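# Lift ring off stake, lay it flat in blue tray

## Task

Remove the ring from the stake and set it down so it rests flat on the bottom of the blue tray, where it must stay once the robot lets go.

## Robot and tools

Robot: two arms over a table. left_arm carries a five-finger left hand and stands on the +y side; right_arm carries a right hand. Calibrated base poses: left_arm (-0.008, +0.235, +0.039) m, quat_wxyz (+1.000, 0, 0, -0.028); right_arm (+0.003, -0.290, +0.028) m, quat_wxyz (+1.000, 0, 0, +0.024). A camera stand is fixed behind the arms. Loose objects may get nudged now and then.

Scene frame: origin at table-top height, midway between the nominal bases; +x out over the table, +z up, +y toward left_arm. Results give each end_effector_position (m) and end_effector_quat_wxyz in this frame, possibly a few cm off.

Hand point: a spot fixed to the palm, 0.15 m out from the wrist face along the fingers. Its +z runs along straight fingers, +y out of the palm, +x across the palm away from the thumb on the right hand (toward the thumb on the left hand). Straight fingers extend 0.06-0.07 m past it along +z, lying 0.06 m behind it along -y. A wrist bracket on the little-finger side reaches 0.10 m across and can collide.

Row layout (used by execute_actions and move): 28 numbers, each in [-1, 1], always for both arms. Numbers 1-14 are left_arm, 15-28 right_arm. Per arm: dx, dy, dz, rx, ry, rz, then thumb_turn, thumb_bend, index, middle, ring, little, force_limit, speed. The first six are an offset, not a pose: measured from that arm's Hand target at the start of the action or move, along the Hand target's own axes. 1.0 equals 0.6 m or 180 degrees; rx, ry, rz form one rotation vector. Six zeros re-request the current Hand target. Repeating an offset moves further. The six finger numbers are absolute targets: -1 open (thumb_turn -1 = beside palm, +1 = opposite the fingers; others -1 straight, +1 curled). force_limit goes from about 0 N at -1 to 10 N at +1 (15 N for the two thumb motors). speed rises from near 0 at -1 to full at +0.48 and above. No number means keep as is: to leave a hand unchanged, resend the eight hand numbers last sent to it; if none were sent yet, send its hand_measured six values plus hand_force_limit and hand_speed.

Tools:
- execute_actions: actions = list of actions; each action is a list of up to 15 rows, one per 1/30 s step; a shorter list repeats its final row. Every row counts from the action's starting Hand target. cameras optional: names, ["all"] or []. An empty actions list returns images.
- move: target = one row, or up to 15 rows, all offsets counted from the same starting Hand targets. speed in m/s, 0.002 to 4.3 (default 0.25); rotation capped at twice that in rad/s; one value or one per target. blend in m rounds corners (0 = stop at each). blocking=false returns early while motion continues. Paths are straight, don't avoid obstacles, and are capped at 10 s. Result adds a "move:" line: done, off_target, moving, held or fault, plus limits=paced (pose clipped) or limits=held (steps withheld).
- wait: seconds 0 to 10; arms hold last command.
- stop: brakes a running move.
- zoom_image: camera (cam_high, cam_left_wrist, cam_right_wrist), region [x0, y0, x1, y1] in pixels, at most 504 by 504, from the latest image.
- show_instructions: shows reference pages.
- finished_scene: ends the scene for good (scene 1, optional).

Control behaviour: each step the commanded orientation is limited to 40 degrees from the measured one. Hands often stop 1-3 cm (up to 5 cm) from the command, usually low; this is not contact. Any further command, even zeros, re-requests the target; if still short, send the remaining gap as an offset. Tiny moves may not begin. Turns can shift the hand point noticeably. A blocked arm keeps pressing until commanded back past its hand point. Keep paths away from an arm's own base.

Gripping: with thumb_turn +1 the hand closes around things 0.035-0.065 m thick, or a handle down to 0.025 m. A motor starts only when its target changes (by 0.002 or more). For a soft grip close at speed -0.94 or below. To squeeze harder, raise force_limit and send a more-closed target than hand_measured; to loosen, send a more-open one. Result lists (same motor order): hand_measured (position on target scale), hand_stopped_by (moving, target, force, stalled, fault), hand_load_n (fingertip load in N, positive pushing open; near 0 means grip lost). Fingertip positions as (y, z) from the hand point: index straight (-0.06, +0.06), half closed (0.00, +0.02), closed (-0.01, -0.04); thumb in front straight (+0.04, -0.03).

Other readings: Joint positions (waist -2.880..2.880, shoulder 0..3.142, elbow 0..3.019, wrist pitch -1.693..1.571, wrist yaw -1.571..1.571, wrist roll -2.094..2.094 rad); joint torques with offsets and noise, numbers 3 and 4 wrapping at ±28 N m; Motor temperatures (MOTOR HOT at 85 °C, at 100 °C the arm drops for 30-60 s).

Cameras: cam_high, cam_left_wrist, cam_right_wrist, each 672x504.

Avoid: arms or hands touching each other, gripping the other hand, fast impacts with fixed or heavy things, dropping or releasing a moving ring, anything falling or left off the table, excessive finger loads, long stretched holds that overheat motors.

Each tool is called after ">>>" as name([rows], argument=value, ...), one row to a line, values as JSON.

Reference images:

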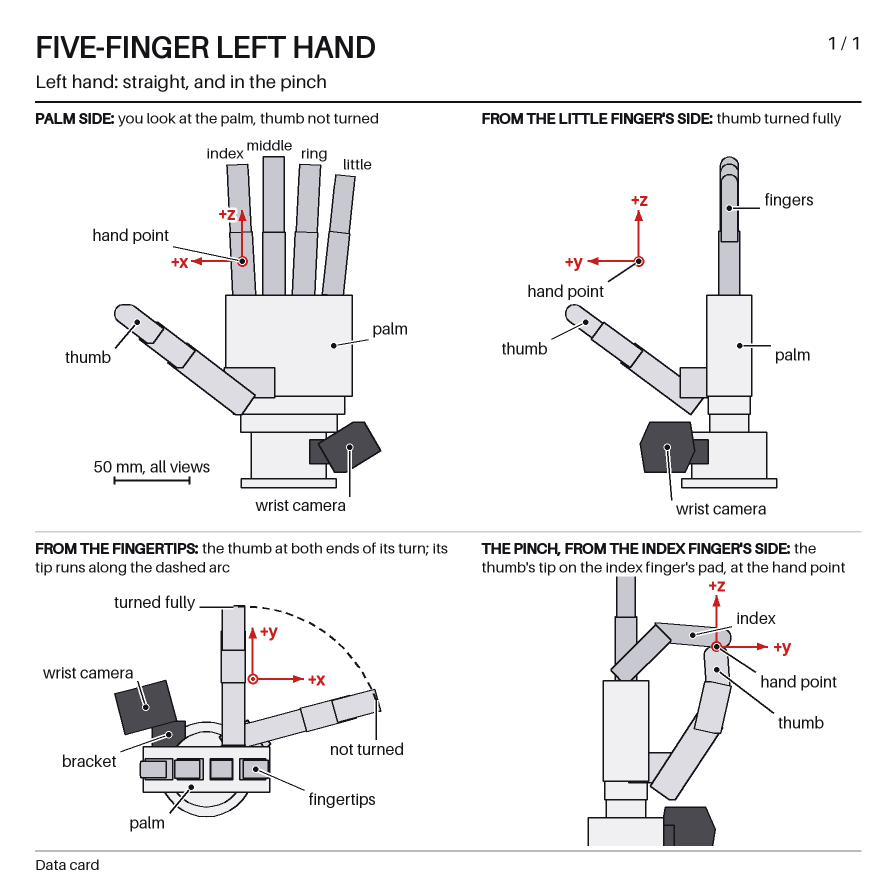

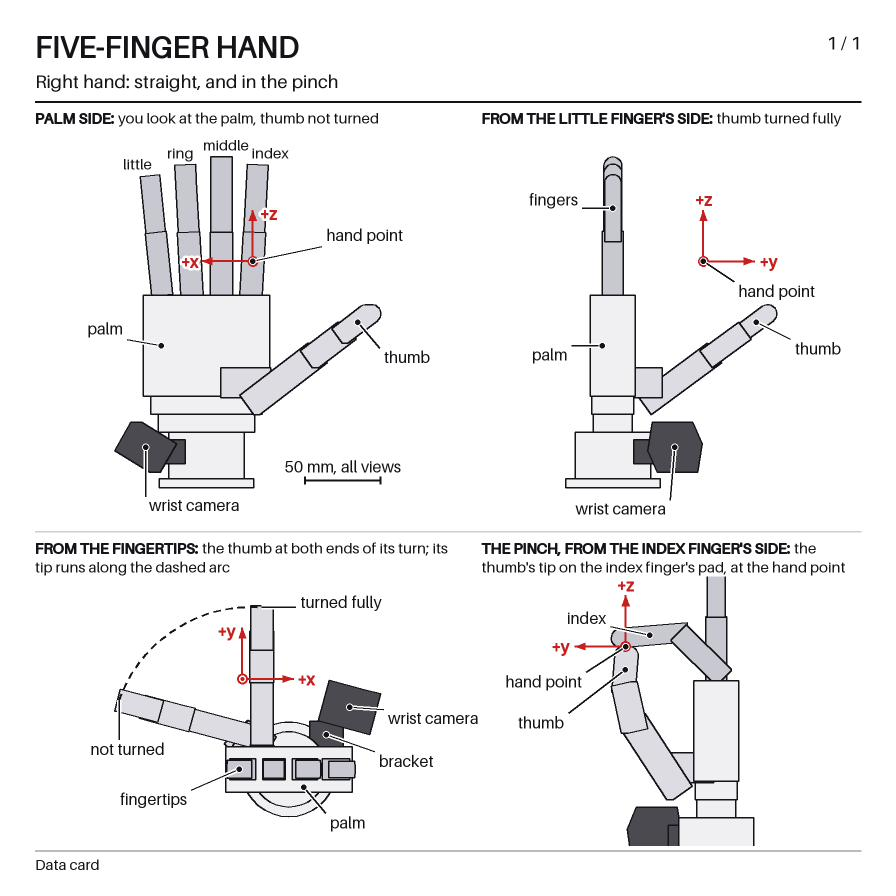

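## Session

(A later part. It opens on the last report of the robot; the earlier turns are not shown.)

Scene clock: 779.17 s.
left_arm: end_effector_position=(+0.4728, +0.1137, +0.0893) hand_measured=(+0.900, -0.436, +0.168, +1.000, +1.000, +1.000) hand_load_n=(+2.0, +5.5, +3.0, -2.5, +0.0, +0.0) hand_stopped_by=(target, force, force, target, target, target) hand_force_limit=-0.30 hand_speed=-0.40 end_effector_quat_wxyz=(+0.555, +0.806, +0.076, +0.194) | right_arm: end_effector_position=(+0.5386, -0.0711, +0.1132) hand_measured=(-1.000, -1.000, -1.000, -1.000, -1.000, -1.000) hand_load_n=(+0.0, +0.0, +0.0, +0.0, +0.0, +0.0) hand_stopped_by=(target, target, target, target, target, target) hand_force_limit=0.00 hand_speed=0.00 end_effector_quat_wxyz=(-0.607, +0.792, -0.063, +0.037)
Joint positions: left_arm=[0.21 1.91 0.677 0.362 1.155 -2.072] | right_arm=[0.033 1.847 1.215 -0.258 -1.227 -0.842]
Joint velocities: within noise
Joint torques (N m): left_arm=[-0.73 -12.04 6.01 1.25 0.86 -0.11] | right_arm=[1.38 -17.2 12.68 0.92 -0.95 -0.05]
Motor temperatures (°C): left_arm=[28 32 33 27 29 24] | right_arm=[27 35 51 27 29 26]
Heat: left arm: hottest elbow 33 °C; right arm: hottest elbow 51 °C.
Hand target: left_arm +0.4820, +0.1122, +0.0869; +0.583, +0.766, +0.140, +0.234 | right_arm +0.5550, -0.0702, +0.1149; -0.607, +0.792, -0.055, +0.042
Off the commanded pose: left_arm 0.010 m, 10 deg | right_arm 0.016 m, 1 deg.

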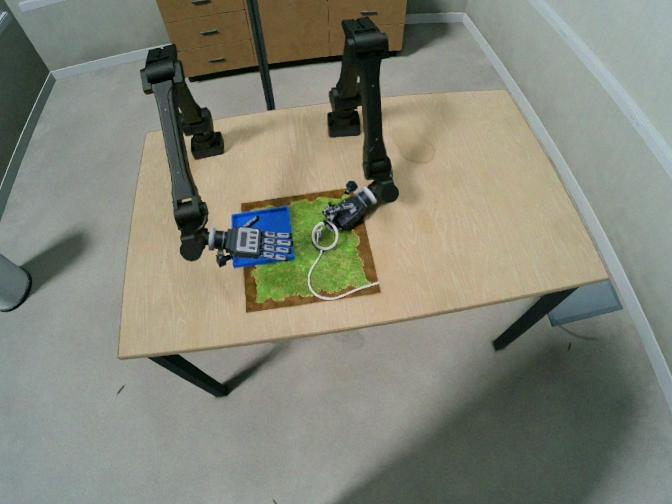

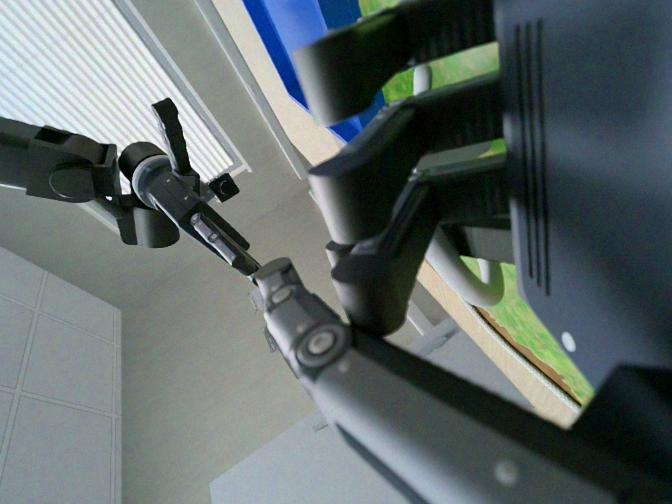

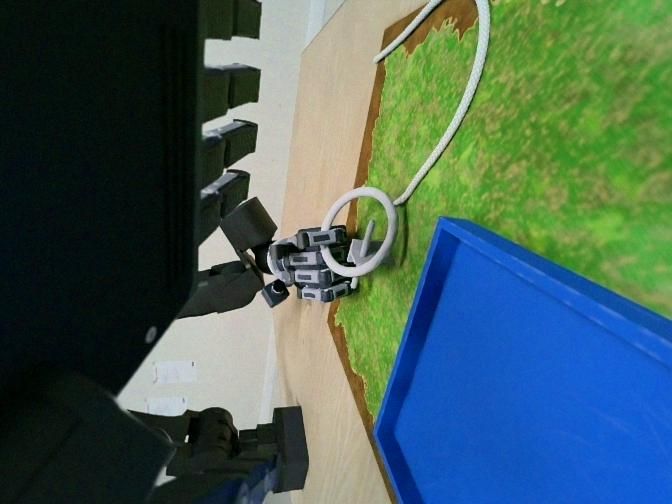

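>>> move(target=[0.0065, 0.032, -0.0071, 0,0,0, 0.9,0.0,0.4,1,1,1,-0.3,-0.4, 0,0,0,0,0,0,-1,-1,-1,-1,-1,-1,0,0], speed=0.06)

>>> execute_actions(actions=[], cameras=["cam_high","cam_right_wrist"])

>>> zoom_image(camera="cam_high", region=[290, 200, 370, 270])

>>> zoom_image(camera="cam_right_wrist", region=[290, 150, 470, 310])

Scene clock: 781.80 s.
left_arm: end_effector_position=(+0.4716, +0.1135, +0.0944) hand_measured=(+0.900, -0.436, +0.168, +1.000, +1.000, +1.000) hand_load_n=(+2.0, +5.5, +2.5, -2.5, +0.0, +0.0) hand_stopped_by=(target, force, force, target, target, target) hand_force_limit=-0.30 hand_speed=-0.40 end_effector_quat_wxyz=(+0.556, +0.807, +0.084, +0.182) | right_arm: end_effector_position=(+0.5386, -0.0711, +0.1132) hand_measured=(-1.000, -1.000, -1.000, -1.000, -1.000, -1.000) hand_load_n=(+0.0, +0.0, +0.0, +0.0, +0.0, +0.0) hand_stopped_by=(target, target, target, target, target, target) hand_force_limit=0.00 hand_speed=0.00 end_effector_quat_wxyz=(-0.607, +0.792, -0.063, +0.037)
Joint positions: left_arm=[0.21 1.884 0.677 0.307 1.156 -2.072] | right_arm=[0.033 1.847 1.215 -0.258 -1.227 -0.842]
Joint torques (N m): left_arm=[-0.56 -14.56 5.93 1.14 1.04 -0.11] | right_arm=[1.73 -16.62 12.68 1.03 -0.92 -0.05]
Heat: left arm: hottest shoulder 32 °C; right arm: hottest elbow 51 °C.
Hand target: left_arm +0.4820, +0.1122, +0.1070; +0.583, +0.766, +0.140, +0.234 | right_arm +0.5550, -0.0702, +0.1149; -0.607, +0.792, -0.055, +0.042
Off the commanded pose: left_arm 0.016 m, 10 deg | right_arm 0.016 m, 1 deg.
joint sent to its limit (left arm) — joint 6 (wrist roll), lower limit. The joint targets are off in orientation, not in position.
move: off_target (left_arm, right_arm)

Scene clock: 781.80 s.
left_arm: end_effector_position=(+0.4716, +0.1135, +0.0944) hand_measured=(+0.900, -0.436, +0.168, +1.000, +1.000, +1.000) hand_load_n=(+2.0, +5.5, +2.5, -2.5, +0.0, +0.0) hand_stopped_by=(target, force, force, target, target, target) hand_force_limit=-0.30 hand_speed=-0.40 end_effector_quat_wxyz=(+0.556, +0.807, +0.084, +0.182) | right_arm: end_effector_position=(+0.5386, -0.0711, +0.1132) hand_measured=(-1.000, -1.000, -1.000, -1.000, -1.000, -1.000) hand_load_n=(+0.0, +0.0, +0.0, +0.0, +0.0, +0.0) hand_stopped_by=(target, target, target, target, target, target) hand_force_limit=0.00 hand_speed=0.00 end_effector_quat_wxyz=(-0.607, +0.792, -0.063, +0.037)
Joint positions: left_arm=[0.21 1.884 0.677 0.307 1.156 -2.072] | right_arm=[0.033 1.847 1.215 -0.258 -1.227 -0.842]
Joint velocities: within noise
Joint torques (N m): left_arm=[-0.56 -14.56 5.93 1.14 1.04 -0.11] | right_arm=[1.73 -16.62 12.68 1.03 -0.92 -0.05]
Motor temperatures (°C): left_arm=[28 32 32 27 29 24] | right_arm=[27 35 51 27 29 26]
Heat: left arm: hottest shoulder 32 °C; right arm: hottest elbow 51 °C.
Hand target: left_arm +0.4820, +0.1122, +0.1070; +0.583, +0.766, +0.140, +0.234 | right_arm +0.5550, -0.0702, +0.1149; -0.607, +0.792, -0.055, +0.042
Off the commanded pose: left_arm 0.016 m, 10 deg | right_arm 0.016 m, 1 deg.
Images, in order (width x height): cam_high 672x504, cam_right_wrist 672x504.

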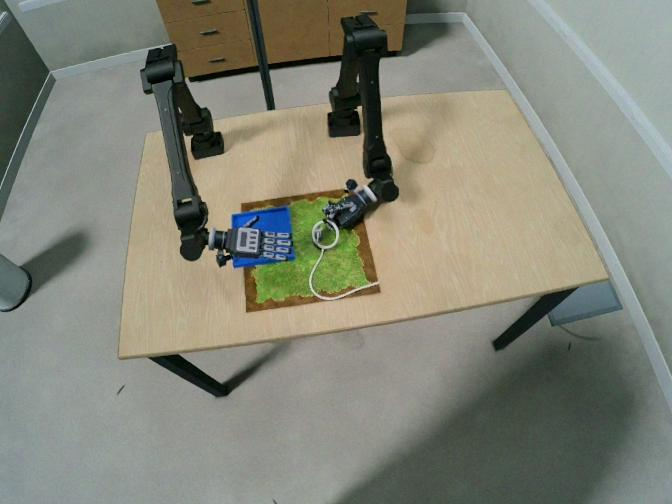

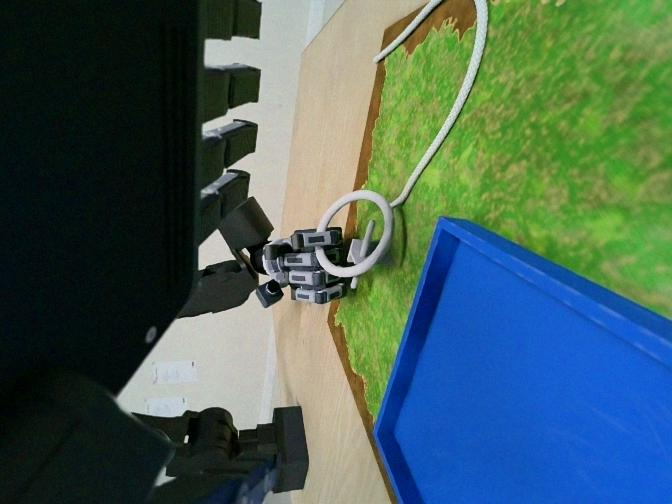

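Scaled by 6.300 from the camera's 672x504 image, which has a finer 960x720 frame.

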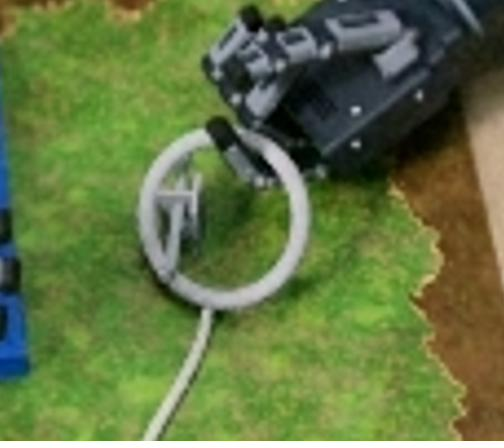

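Scaled by 2.800 from the camera's 672x504 image, which has a finer 960x720 frame.

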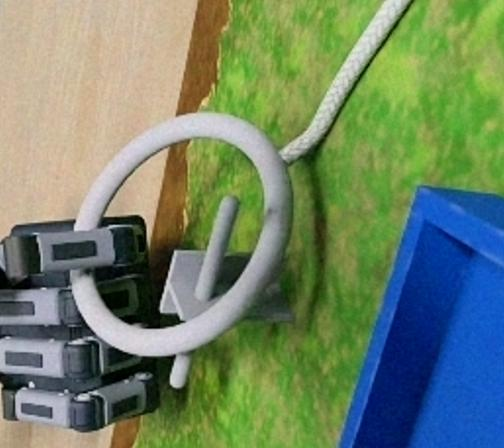

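>>> move(target=[0.0207, 0.031, 0.0016, 0,0,0, 0.9,0.0,0.4,1,1,1,-0.3,-0.4, 0,0,0,0,0,0,-1,-1,-1,-1,-1,-1,0,0], speed=0.06, cameras=["cam_high","cam_right_wrist"])

>>> zoom_image(camera="cam_high", region=[290, 200, 370, 270])

>>> zoom_image(camera="cam_right_wrist", region=[290, 150, 470, 310])

Scene clock: 786.90 s.
left_arm: end_effector_position=(+0.4766, +0.1124, +0.1093) hand_measured=(+0.900, -0.436, +0.168, +1.000, +1.000, +1.000) hand_load_n=(+2.5, +5.0, +3.0, -2.5, +0.0, +0.0) hand_stopped_by=(target, force, force, target, target, target) hand_force_limit=-0.30 hand_speed=-0.40 end_effector_quat_wxyz=(+0.557, +0.807, +0.087, +0.174) | right_arm: end_effector_position=(+0.5386, -0.0711, +0.1132) hand_measured=(-1.000, -1.000, -1.000, -1.000, -1.000, -1.000) hand_load_n=(-0.5, +0.0, +0.0, +0.0, +0.0, +0.0) hand_stopped_by=(target, target, target, target, target, target) hand_force_limit=0.00 hand_speed=0.00 end_effector_quat_wxyz=(-0.607, +0.792, -0.063, +0.037)
Joint positions: left_arm=[0.206 1.84 0.694 0.229 1.157 -2.072] | right_arm=[0.033 1.847 1.215 -0.258 -1.227 -0.842]
Joint torques (N m): left_arm=[-0.38 -14.8 7.35 1.13 1 -0.12] | right_arm=[1.38 -16.67 12.71 1.05 -0.96 -0.05]
Heat: left arm: hottest shoulder 32 °C; right arm: hottest elbow 51 °C.
Hand target: left_arm +0.4921, +0.1122, +0.1271; +0.583, +0.766, +0.140, +0.234 | right_arm +0.5550, -0.0702, +0.1149; -0.607, +0.792, -0.055, +0.042
Off the commanded pose: left_arm 0.023 m, 11 deg | right_arm 0.016 m, 1 deg.
joint sent to its limit (left arm) — joint 6 (wrist roll), lower limit. The joint targets are off in orientation, not in position.
move: off_target (left_arm, right_arm)
Images, in order (width x height): cam_high 672x504, cam_right_wrist 672x504.

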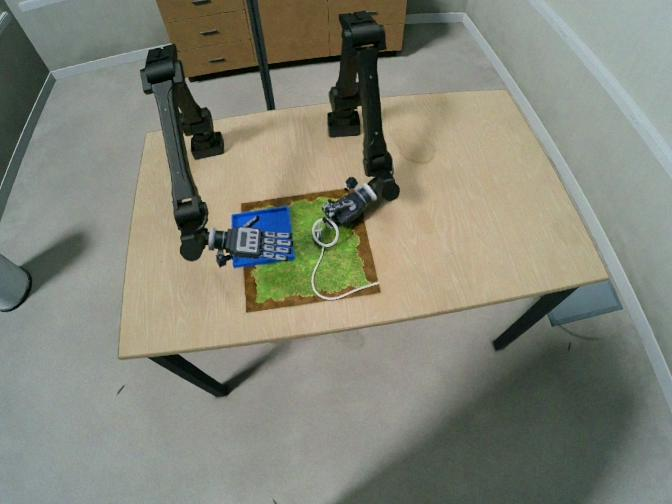

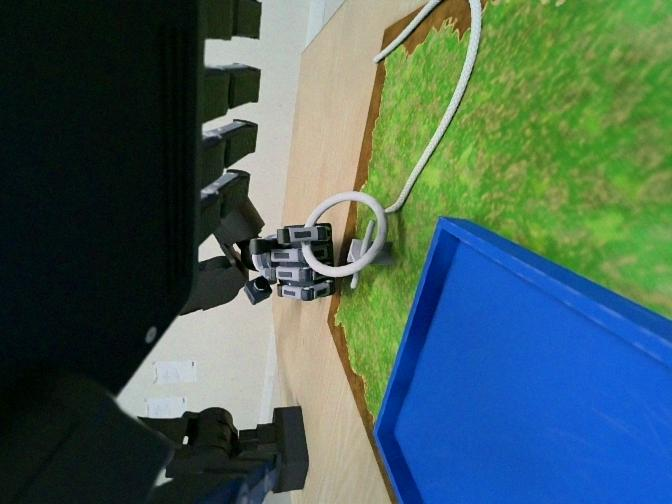

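Scaled by 6.300 from the camera's 672x504 image, which has a finer 960x720 frame.

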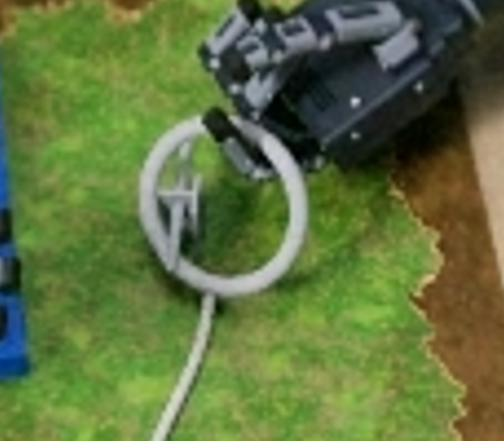

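Scaled by 2.800 from the camera's 672x504 image, which has a finer 960x720 frame.

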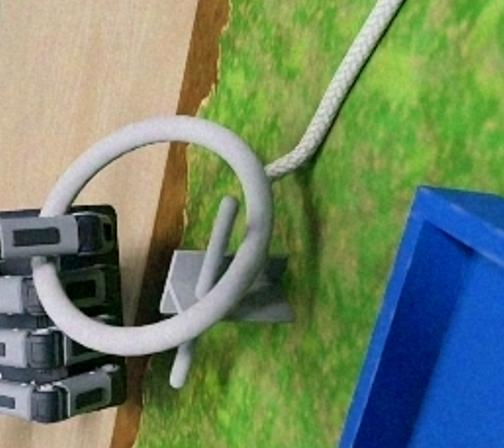

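>>> move(target=[0.0316, 0.0141, 0.0138, 0,0,0, 0.9,0.0,0.4,1,1,1,-0.3,-0.4, 0,0,0,0,0,0,-1,-1,-1,-1,-1,-1,0,0], speed=0.06, cameras=["cam_high","cam_right_wrist"])

>>> zoom_image(camera="cam_high", region=[290, 200, 370, 270])

>>> zoom_image(camera="cam_right_wrist", region=[290, 150, 470, 310])

Scene clock: 789.30 s.
left_arm: end_effector_position=(+0.4926, +0.1104, +0.1179) hand_measured=(+0.900, -0.436, +0.168, +1.000, +1.000, +1.000) hand_load_n=(+2.5, +5.0, +4.0, -2.5, +0.0, +0.0) hand_stopped_by=(target, force, force, target, target, target) hand_force_limit=-0.30 hand_speed=-0.40 end_effector_quat_wxyz=(+0.558, +0.808, +0.085, +0.169) | right_arm: end_effector_position=(+0.5386, -0.0711, +0.1132) hand_measured=(-1.000, -1.000, -1.000, -1.000, -1.000, -1.000) hand_load_n=(+0.0, +0.0, +0.0, +0.0, +0.0, +0.0) hand_stopped_by=(target, target, target, target, target, target) hand_force_limit=0.00 hand_speed=0.00 end_effector_quat_wxyz=(-0.607, +0.792, -0.063, +0.037)
Joint positions: left_arm=[0.197 1.838 0.746 0.169 1.157 -2.072] | right_arm=[0.033 1.847 1.215 -0.258 -1.227 -0.842]
Joint torques (N m): left_arm=[-0.09 -14.68 8.47 1.31 0.83 -0.09] | right_arm=[1.79 -16.09 12.51 1.11 -0.94 -0.06]
Heat: left arm: hottest shoulder 32 °C; right arm: hottest elbow 51 °C.
Hand target: left_arm +0.5122, +0.1124, +0.1372; +0.582, +0.766, +0.140, +0.234 | right_arm +0.5550, -0.0702, +0.1149; -0.607, +0.792, -0.055, +0.042
Off the commanded pose: left_arm 0.027 m, 11 deg | right_arm 0.016 m, 1 deg.
joint sent to its limit (left arm) — joint 6 (wrist roll), lower limit. The joint targets are off in orientation, not in position.
move: off_target (left_arm, right_arm)
Images, in order (width x height): cam_high 672x504, cam_right_wrist 672x504.

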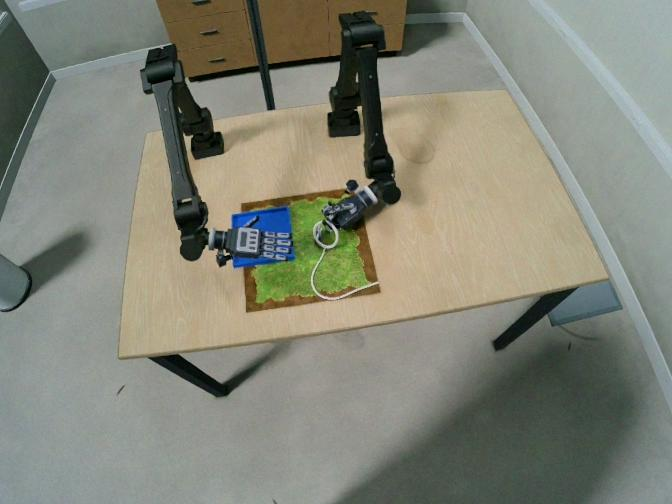

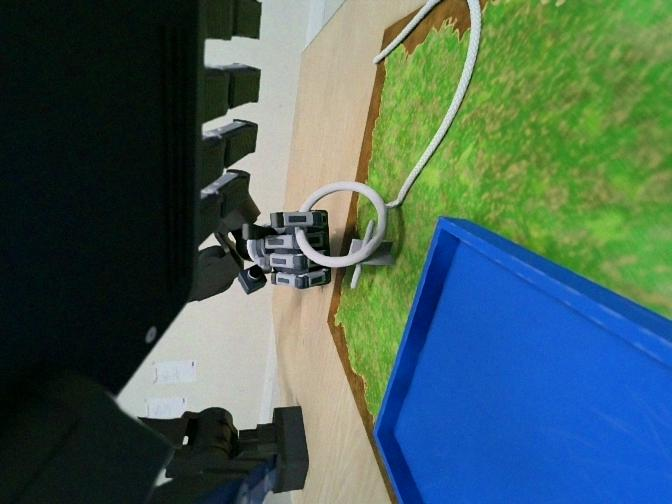

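Scaled by 6.300 from the camera's 672x504 image, which has a finer 960x720 frame.

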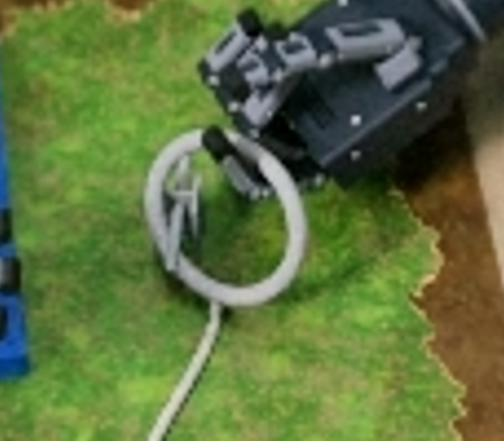

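Scaled by 2.800 from the camera's 672x504 image, which has a finer 960x720 frame.

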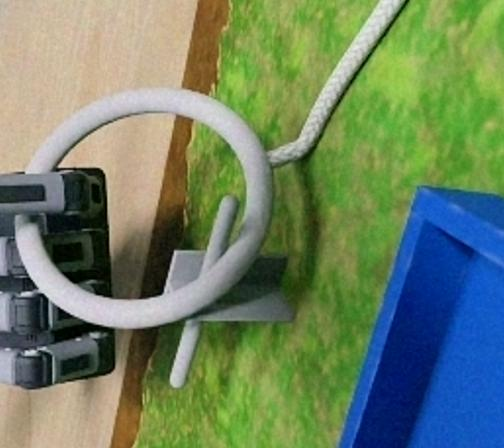

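>>> move(target=[0.0036, 0.0141, 0.0276, 0,0,0, 0.9,0.0,0.4,1,1,1,-0.3,-0.4, 0,0,0,0,0,0,-1,-1,-1,-1,-1,-1,0,0], speed=0.06, cameras=["cam_high","cam_right_wrist"])

>>> zoom_image(camera="cam_high", region=[290, 200, 370, 270])

>>> zoom_image(camera="cam_right_wrist", region=[290, 150, 470, 310])

Scene clock: 792.03 s.
left_arm: end_effector_position=(+0.5059, +0.0992, +0.1248) hand_measured=(+0.900, -0.436, +0.168, +1.000, +1.000, +1.000) hand_load_n=(+2.0, +5.0, +2.5, -2.0, +0.0, +0.0) hand_stopped_by=(target, force, force, target, target, target) hand_force_limit=-0.30 hand_speed=-0.40 end_effector_quat_wxyz=(+0.554, +0.812, +0.074, +0.169) | right_arm: end_effector_position=(+0.5386, -0.0711, +0.1132) hand_measured=(-1.000, -1.000, -1.000, -1.000, -1.000, -1.000) hand_load_n=(-0.5, +0.0, -0.5, +0.0, +0.0, +0.0) hand_stopped_by=(target, target, target, target, target, target) hand_force_limit=0.00 hand_speed=0.00 end_effector_quat_wxyz=(-0.607, +0.792, -0.063, +0.037)
Joint positions: left_arm=[0.169 1.837 0.789 0.137 1.14 -2.072] | right_arm=[0.033 1.847 1.215 -0.258 -1.227 -0.842]
Joint torques (N m): left_arm=[-0.79 -15.27 8.35 1.22 0.73 -0.1] | right_arm=[0.97 -15.97 12.53 0.9 -1 -0.04]
Heat: left arm: hottest shoulder 32 °C; right arm: hottest elbow 51 °C.
Hand target: left_arm +0.5221, +0.0973, +0.1422; +0.583, +0.766, +0.140, +0.234 | right_arm +0.5550, -0.0702, +0.1149; -0.607, +0.792, -0.055, +0.042
Off the commanded pose: left_arm 0.024 m, 12 deg | right_arm 0.016 m, 1 deg.
joint sent to its limit (left arm) — joint 6 (wrist roll), lower limit. The joint targets are off in orientation, not in position.
move: off_target (left_arm, right_arm)
Images, in order (width x height): cam_high 672x504, cam_right_wrist 672x504.

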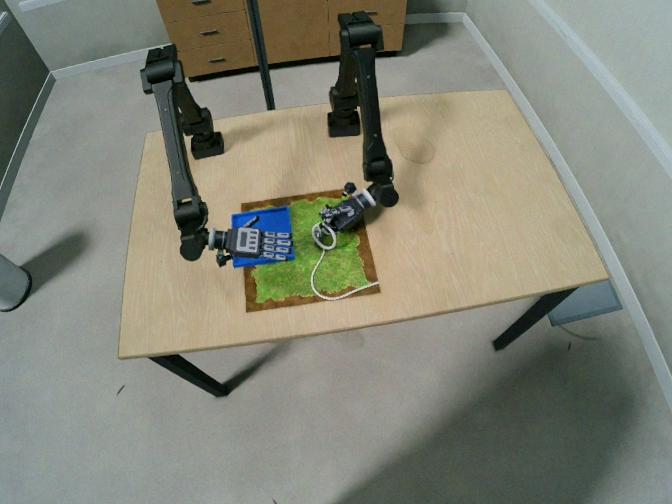

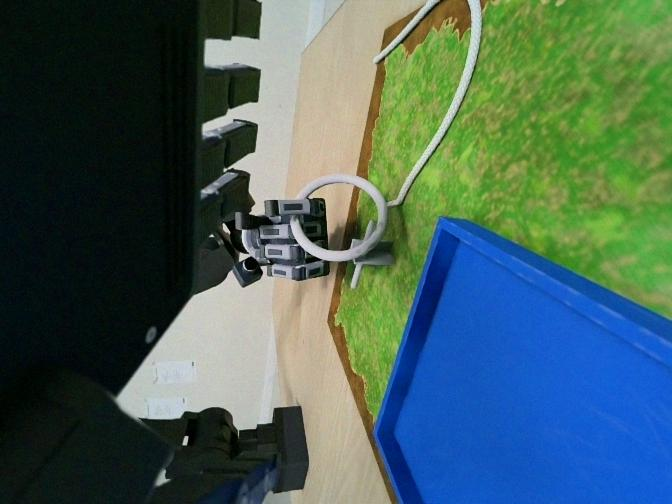

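Scaled by 6.300 from the camera's 672x504 image, which has a finer 960x720 frame.

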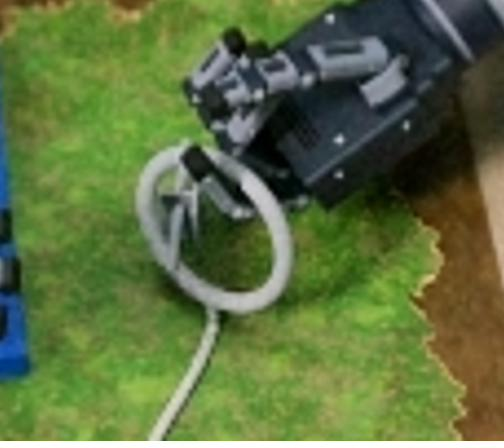

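Scaled by 2.800 from the camera's 672x504 image, which has a finer 960x720 frame.

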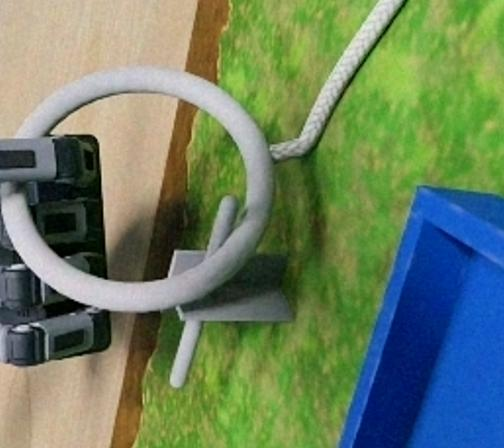

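>>> move(target=[0.0278, 0.0305, 0.0059, 0,0,0, 0.9,0.0,0.4,1,1,1,-0.3,-0.4, 0,0,0,0,0,0,-1,-1,-1,-1,-1,-1,0,0], speed=0.06, cameras=["cam_high","cam_right_wrist"])

>>> zoom_image(camera="cam_high", region=[290, 200, 370, 270])

>>> zoom_image(camera="cam_right_wrist", region=[290, 150, 470, 310])

Scene clock: 794.87 s.
left_arm: end_effector_position=(+0.5135, +0.0956, +0.1281) hand_measured=(+0.900, -0.436, +0.168, +1.000, +1.000, +1.000) hand_load_n=(+2.5, +5.5, +4.0, -2.5, +0.0, +0.0) hand_stopped_by=(target, force, force, target, target, target) hand_force_limit=-0.30 hand_speed=-0.40 end_effector_quat_wxyz=(+0.553, +0.815, +0.082, +0.151) | right_arm: end_effector_position=(+0.5386, -0.0711, +0.1132) hand_measured=(-1.000, -1.000, -1.000, -1.000, -1.000, -1.000) hand_load_n=(+0.0, +0.0, +0.0, +0.0, +0.0, +0.0) hand_stopped_by=(target, target, target, target, target, target) hand_force_limit=0.00 hand_speed=0.00 end_effector_quat_wxyz=(-0.607, +0.792, -0.063, +0.037)
Joint positions: left_arm=[0.16 1.832 0.823 0.059 1.136 -2.072] | right_arm=[0.033 1.847 1.215 -0.258 -1.227 -0.842]
Joint torques (N m): left_arm=[-0.09 -16.97 9.76 1.51 1.06 -0.1] | right_arm=[1.9 -16.09 12.56 0.87 -0.93 -0.02]
Heat: left arm: hottest shoulder 32 °C; right arm: hottest elbow 51 °C.
Hand target: left_arm +0.5371, +0.0973, +0.1621; +0.583, +0.766, +0.141, +0.234 | right_arm +0.5550, -0.0702, +0.1149; -0.607, +0.792, -0.055, +0.042
Off the commanded pose: left_arm 0.042 m, 13 deg | right_arm 0.016 m, 1 deg.
joint sent to its limit (left arm) — joint 6 (wrist roll), lower limit. The joint targets are off in orientation, not in position.
move: off_target (left_arm, right_arm)
Images, in order (width x height): cam_high 672x504, cam_right_wrist 672x504.

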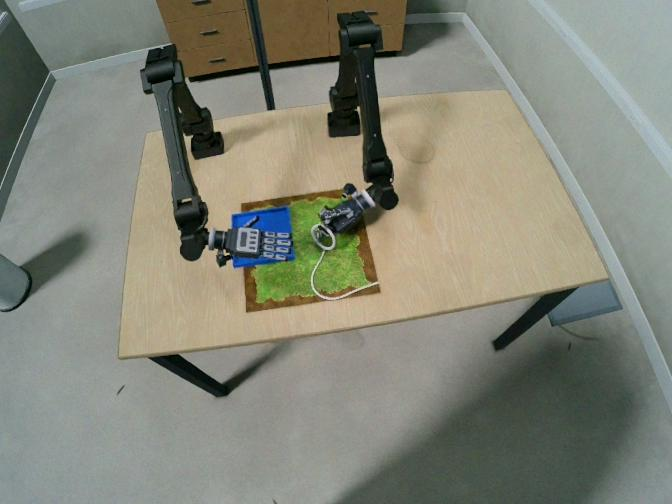

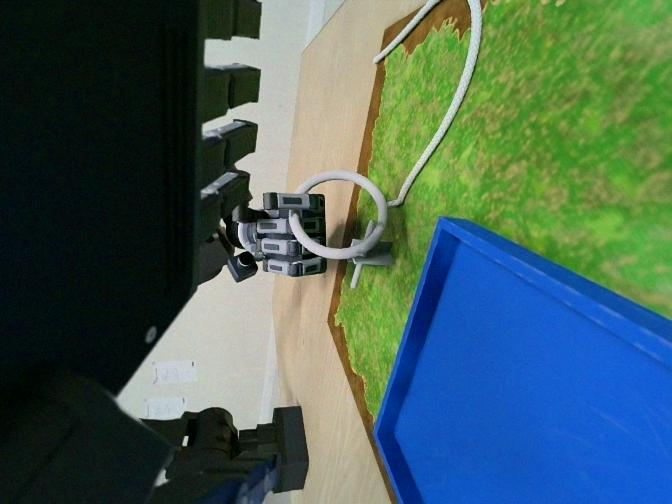

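Scaled by 6.300 from the camera's 672x504 image, which has a finer 960x720 frame.

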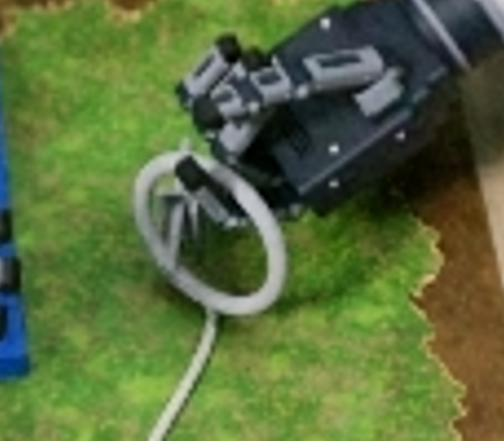

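Scaled by 2.800 from the camera's 672x504 image, which has a finer 960x720 frame.

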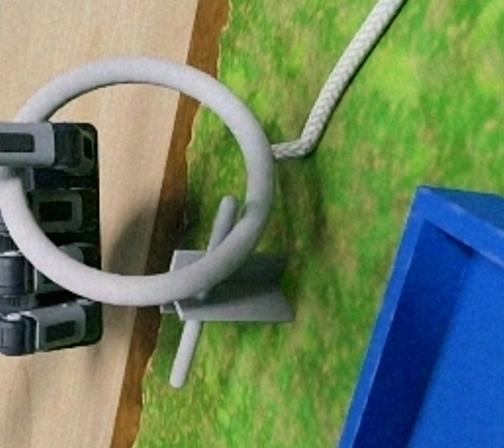

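>>> move(target=[0.0393, -0.0189, 0.0297, 0,0,0, 0.9,0.0,0.4,1,1,1,-0.3,-0.4, 0,0,0,0,0,0,-1,-1,-1,-1,-1,-1,0,0], speed=0.06, cameras=["cam_high","cam_right_wrist"])

>>> zoom_image(camera="cam_high", region=[290, 200, 370, 270])

>>> zoom_image(camera="cam_right_wrist", region=[290, 150, 470, 310])

Scene clock: 799.63 s.
left_arm: end_effector_position=(+0.5325, +0.0872, +0.1284) hand_measured=(+0.900, -0.436, +0.168, +1.000, +1.000, +1.000) hand_load_n=(+2.5, +5.0, +1.5, -2.0, -0.5, +0.0) hand_stopped_by=(target, force, force, target, target, target) hand_force_limit=-0.30 hand_speed=-0.40 end_effector_quat_wxyz=(+0.555, +0.815, +0.072, +0.148) | right_arm: end_effector_position=(+0.5386, -0.0711, +0.1132) hand_measured=(-1.000, -1.000, -1.000, -1.000, -1.000, -1.000) hand_load_n=(+0.0, +0.0, +0.5, -0.5, -0.5, +0.0) hand_stopped_by=(target, target, target, target, target, target) hand_force_limit=0.00 hand_speed=0.00 end_effector_quat_wxyz=(-0.607, +0.792, -0.063, +0.037)
Joint positions: left_arm=[0.141 1.869 0.887 0.037 1.138 -2.072] | right_arm=[0.033 1.847 1.215 -0.258 -1.227 -0.842]
Joint torques (N m): left_arm=[0.97 -15.03 11.75 1.77 0.69 -0.09] | right_arm=[1.9 -16.26 12.57 1.06 -0.93 -0.02]
Heat: left arm: hottest shoulder 32 °C; right arm: hottest elbow 51 °C.
Hand target: left_arm +0.5672, +0.0974, +0.1521; +0.582, +0.766, +0.141, +0.234 | right_arm +0.5550, -0.0702, +0.1149; -0.607, +0.792, -0.055, +0.042
Off the commanded pose: left_arm 0.043 m, 14 deg | right_arm 0.016 m, 1 deg.
joint sent to its limit (left arm) — joint 6 (wrist roll), lower limit. The joint targets are off in position and orientation.
move: off_target (left_arm, right_arm)
Images, in order (width x height): cam_high 672x504, cam_right_wrist 672x504.

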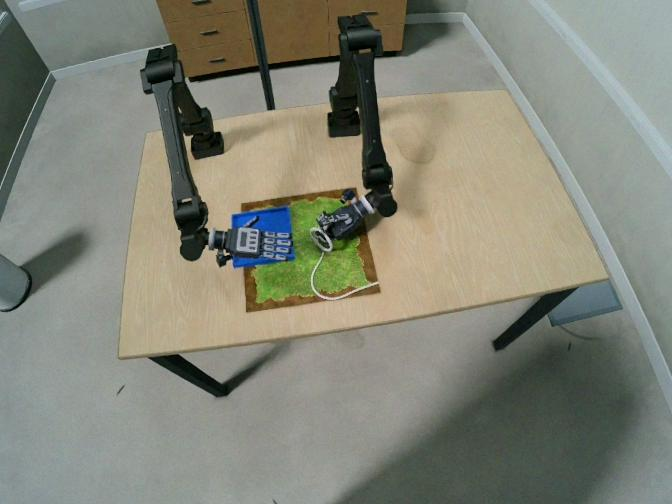

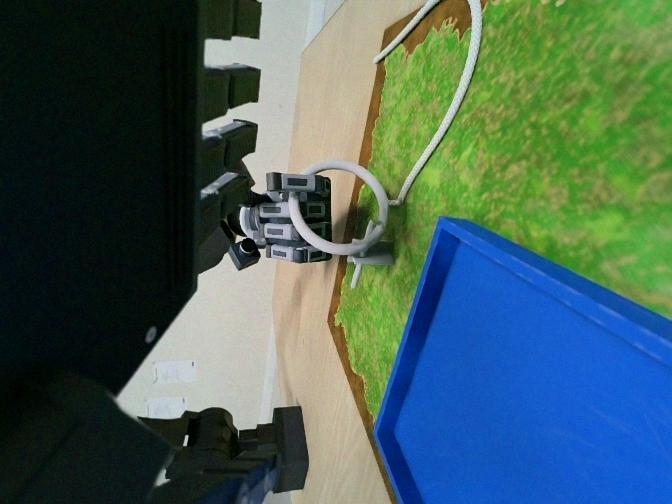

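Scaled by 6.300 from the camera's 672x504 image, which has a finer 960x720 frame.

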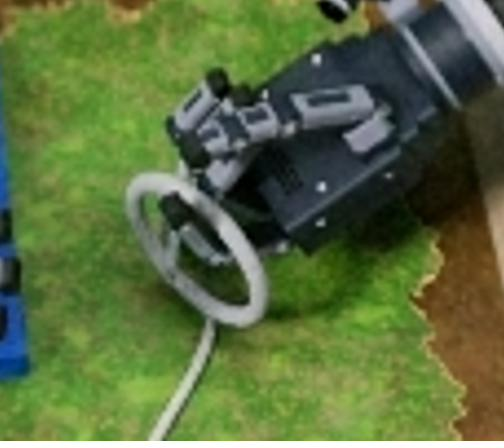

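Scaled by 2.800 from the camera's 672x504 image, which has a finer 960x720 frame.

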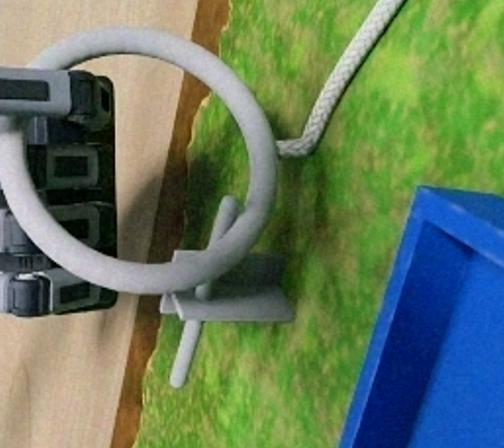

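>>> zoom_image(camera="cam_high", region=[305, 222, 337, 254])

>>> zoom_image(camera="cam_right_wrist", region=[330, 200, 410, 270])

Scaled by 15.750 from the camera's 672x504 image, which has a finer 960x720 frame.

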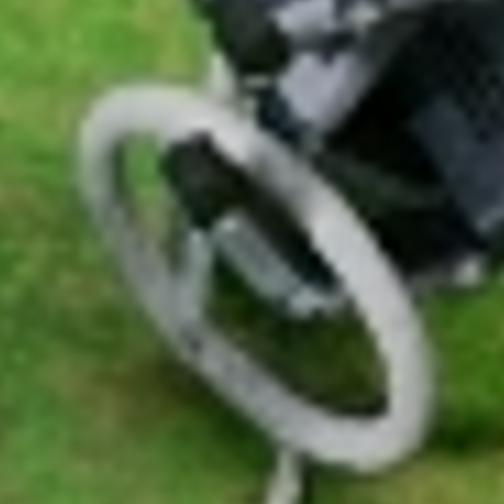

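Scaled by 6.300 from the camera's 672x504 image, which has a finer 960x720 frame.

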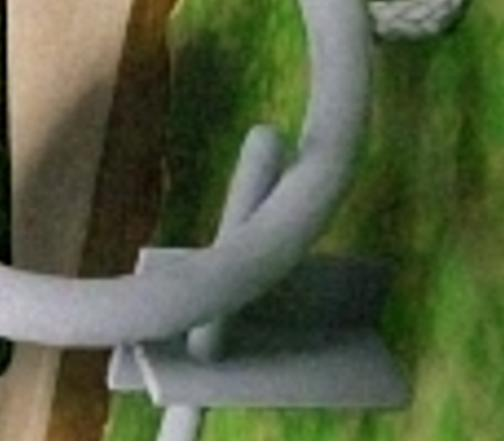

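>>> move(target=[-0.0091, 0.0089, 0.0319, 0,0,0, 0.9,0.0,0.4,1,1,1,-0.3,-0.4, 0,0,0,0,0,0,-1,-1,-1,-1,-1,-1,0,0], speed=0.06, cameras=["cam_high","cam_right_wrist"])

>>> zoom_image(camera="cam_high", region=[300, 217, 340, 257])

>>> zoom_image(camera="cam_right_wrist", region=[290, 150, 450, 290])

Scene clock: 803.93 s.
left_arm: end_effector_position=(+0.5577, +0.0837, +0.1432) hand_measured=(+0.900, -0.436, +0.168, +1.000, +1.000, +1.000) hand_load_n=(+2.5, +5.5, +1.0, -2.0, +0.0, +0.0) hand_stopped_by=(target, force, force, target, target, target) hand_force_limit=-0.30 hand_speed=-0.40 end_effector_quat_wxyz=(+0.543, +0.820, +0.058, +0.172) | right_arm: end_effector_position=(+0.5386, -0.0711, +0.1132) hand_measured=(-1.000, -1.000, -1.000, -1.000, -1.000, -1.000) hand_load_n=(+0.0, +0.0, +0.0, +0.0, +0.0, +0.0) hand_stopped_by=(target, target, target, target, target, target) hand_force_limit=0.00 hand_speed=0.00 end_effector_quat_wxyz=(-0.607, +0.792, -0.063, +0.037)
Joint positions: left_arm=[0.127 1.871 0.951 0.031 1.103 -2.073] | right_arm=[0.033 1.847 1.215 -0.258 -1.227 -0.842]
Joint torques (N m): left_arm=[-1.26 -15.03 9.58 1.55 0.9 -0.1] | right_arm=[1.38 -16.15 12.68 0.9 -0.94 -0.02]
Heat: left arm: hottest elbow 33 °C; right arm: hottest elbow 51 °C.
Hand target: left_arm +0.5722, +0.0773, +0.1520; +0.582, +0.766, +0.141, +0.234 | right_arm +0.5550, -0.0702, +0.1149; -0.607, +0.792, -0.055, +0.042
Off the commanded pose: left_arm 0.018 m, 14 deg | right_arm 0.016 m, 1 deg.
joint sent to its limit (left arm) — joint 6 (wrist roll), lower limit. The joint targets are off in orientation, not in position.
move: off_target (left_arm, right_arm)
Images, in order (width x height): cam_high 672x504, cam_right_wrist 672x504.

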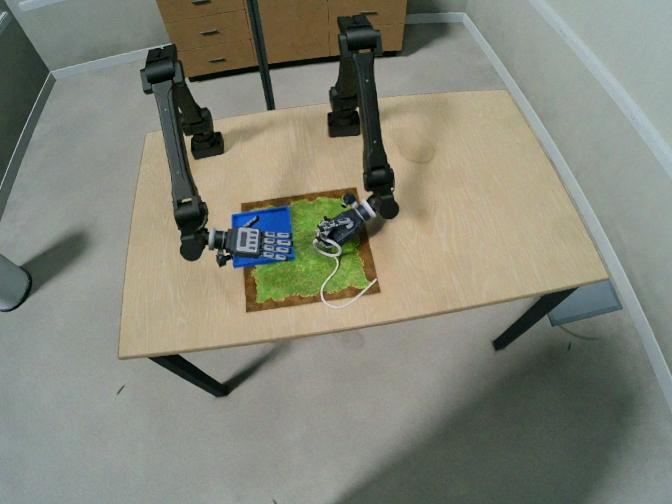

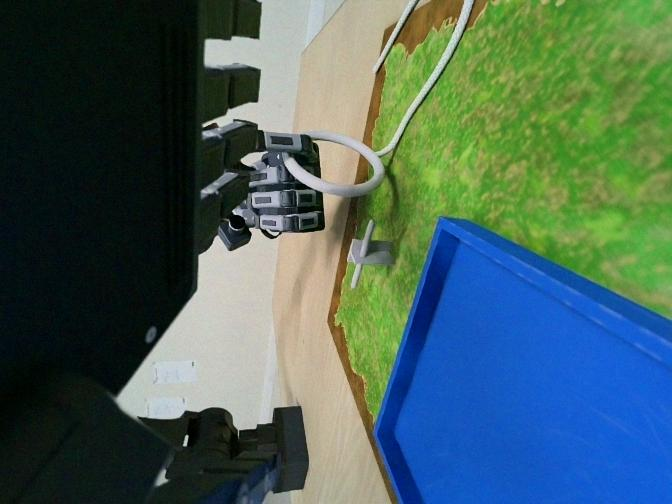

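Scaled by 12.600 from the camera's 672x504 image, which has a finer 960x720 frame.

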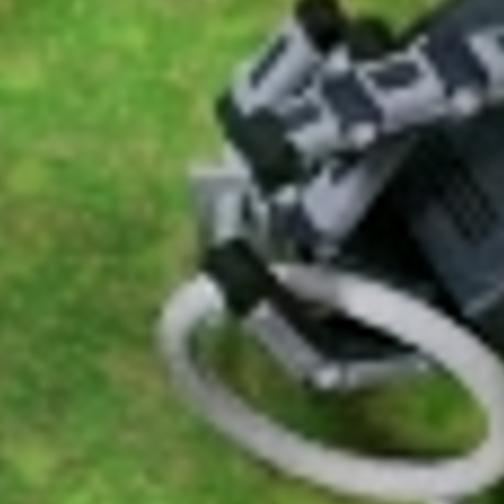

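Scaled by 3.150 from the camera's 672x504 image, which has a finer 960x720 frame.

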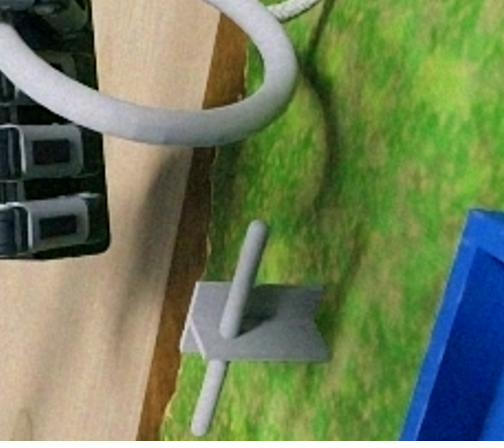

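>>> move([
  [0.0195, 0.0959, -0.0213, 0,0,0, 0.9,0.0,0.4,1,1,1,-0.3,-0.4, 0,-0.0966,-0.026,0,0,0,-1,-1,-1,-1,-1,-1,0,0],
  [0.0195, 0.0959, -0.0213, 0,0,0, 0.9,0.0,0.4,1,1,1,-0.3,-0.4, -0.0699,0.0243,-0.4744,0,0,0,-1,-1,-1,-1,-1,-1,0,0],
], speed=[0.08, 0.15], blend=[0.02, 0], cameras=["all"])

Scene clock: 809.67 s.
left_arm: end_effector_position=(+0.5593, +0.0835, +0.1868) hand_measured=(+0.900, -0.436, +0.168, +1.000, +1.000, +1.000) hand_load_n=(+2.0, +5.0, +1.0, -2.0, +0.0, +0.0) hand_stopped_by=(target, force, force, target, target, target) hand_force_limit=-0.30 hand_speed=-0.40 end_effector_quat_wxyz=(+0.544, +0.821, +0.063, +0.164) | right_arm: end_effector_position=(+0.4626, -0.3321, +0.1740) hand_measured=(-1.000, -1.000, -1.000, -1.000, -1.000, -1.000) hand_load_n=(+0.0, +0.0, +0.0, +0.0, +0.0, +0.0) hand_stopped_by=(target, target, target, target, target, target) hand_force_limit=0.00 hand_speed=0.00 end_effector_quat_wxyz=(-0.573, +0.810, -0.111, +0.057)
Joint positions: left_arm=[0.127 1.778 0.981 -0.112 1.104 -2.073] | right_arm=[-0.478 1.825 1.426 -1.667 -1.177 -2.063]
Joint torques (N m): left_arm=[-1.26 -16.79 10.35 1.21 1.11 -0.11] | right_arm=[1.55 -16.38 11.9 -0.94 -0.69 -0.01]
Heat: left arm: hottest elbow 33 °C; right arm: hottest elbow 51 °C.
Hand target: left_arm +0.5722, +0.0773, +0.2123; +0.583, +0.766, +0.140, +0.234 | right_arm +0.4747, -0.3404, +0.1746; -0.607, +0.792, -0.055, +0.042
Off the commanded pose: left_arm 0.029 m, 14 deg | right_arm 0.015 m, 8 deg.
joint sent to its limit (left arm) — joint 6 (wrist roll), lower limit. The joint targets are off in orientation, not in position.
joint sent to its limit (right arm) — joint 6 (wrist roll), lower limit. The joint targets are off in orientation, not in position.
move: off_target (left_arm, right_arm)

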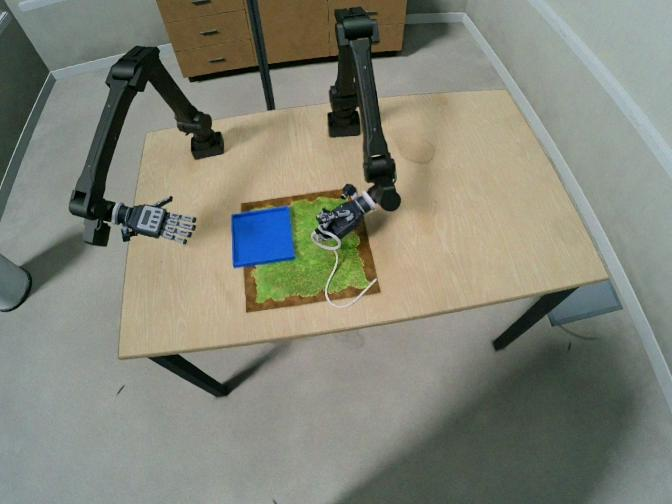

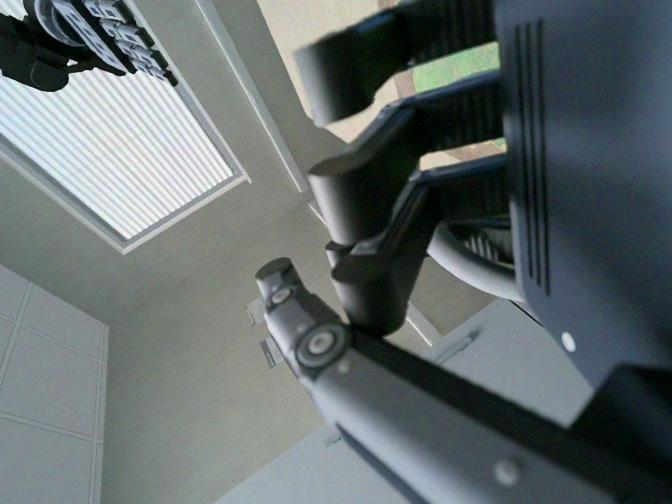

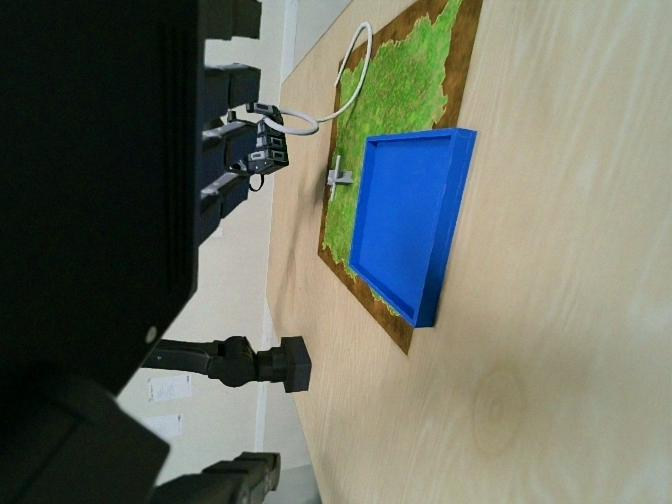

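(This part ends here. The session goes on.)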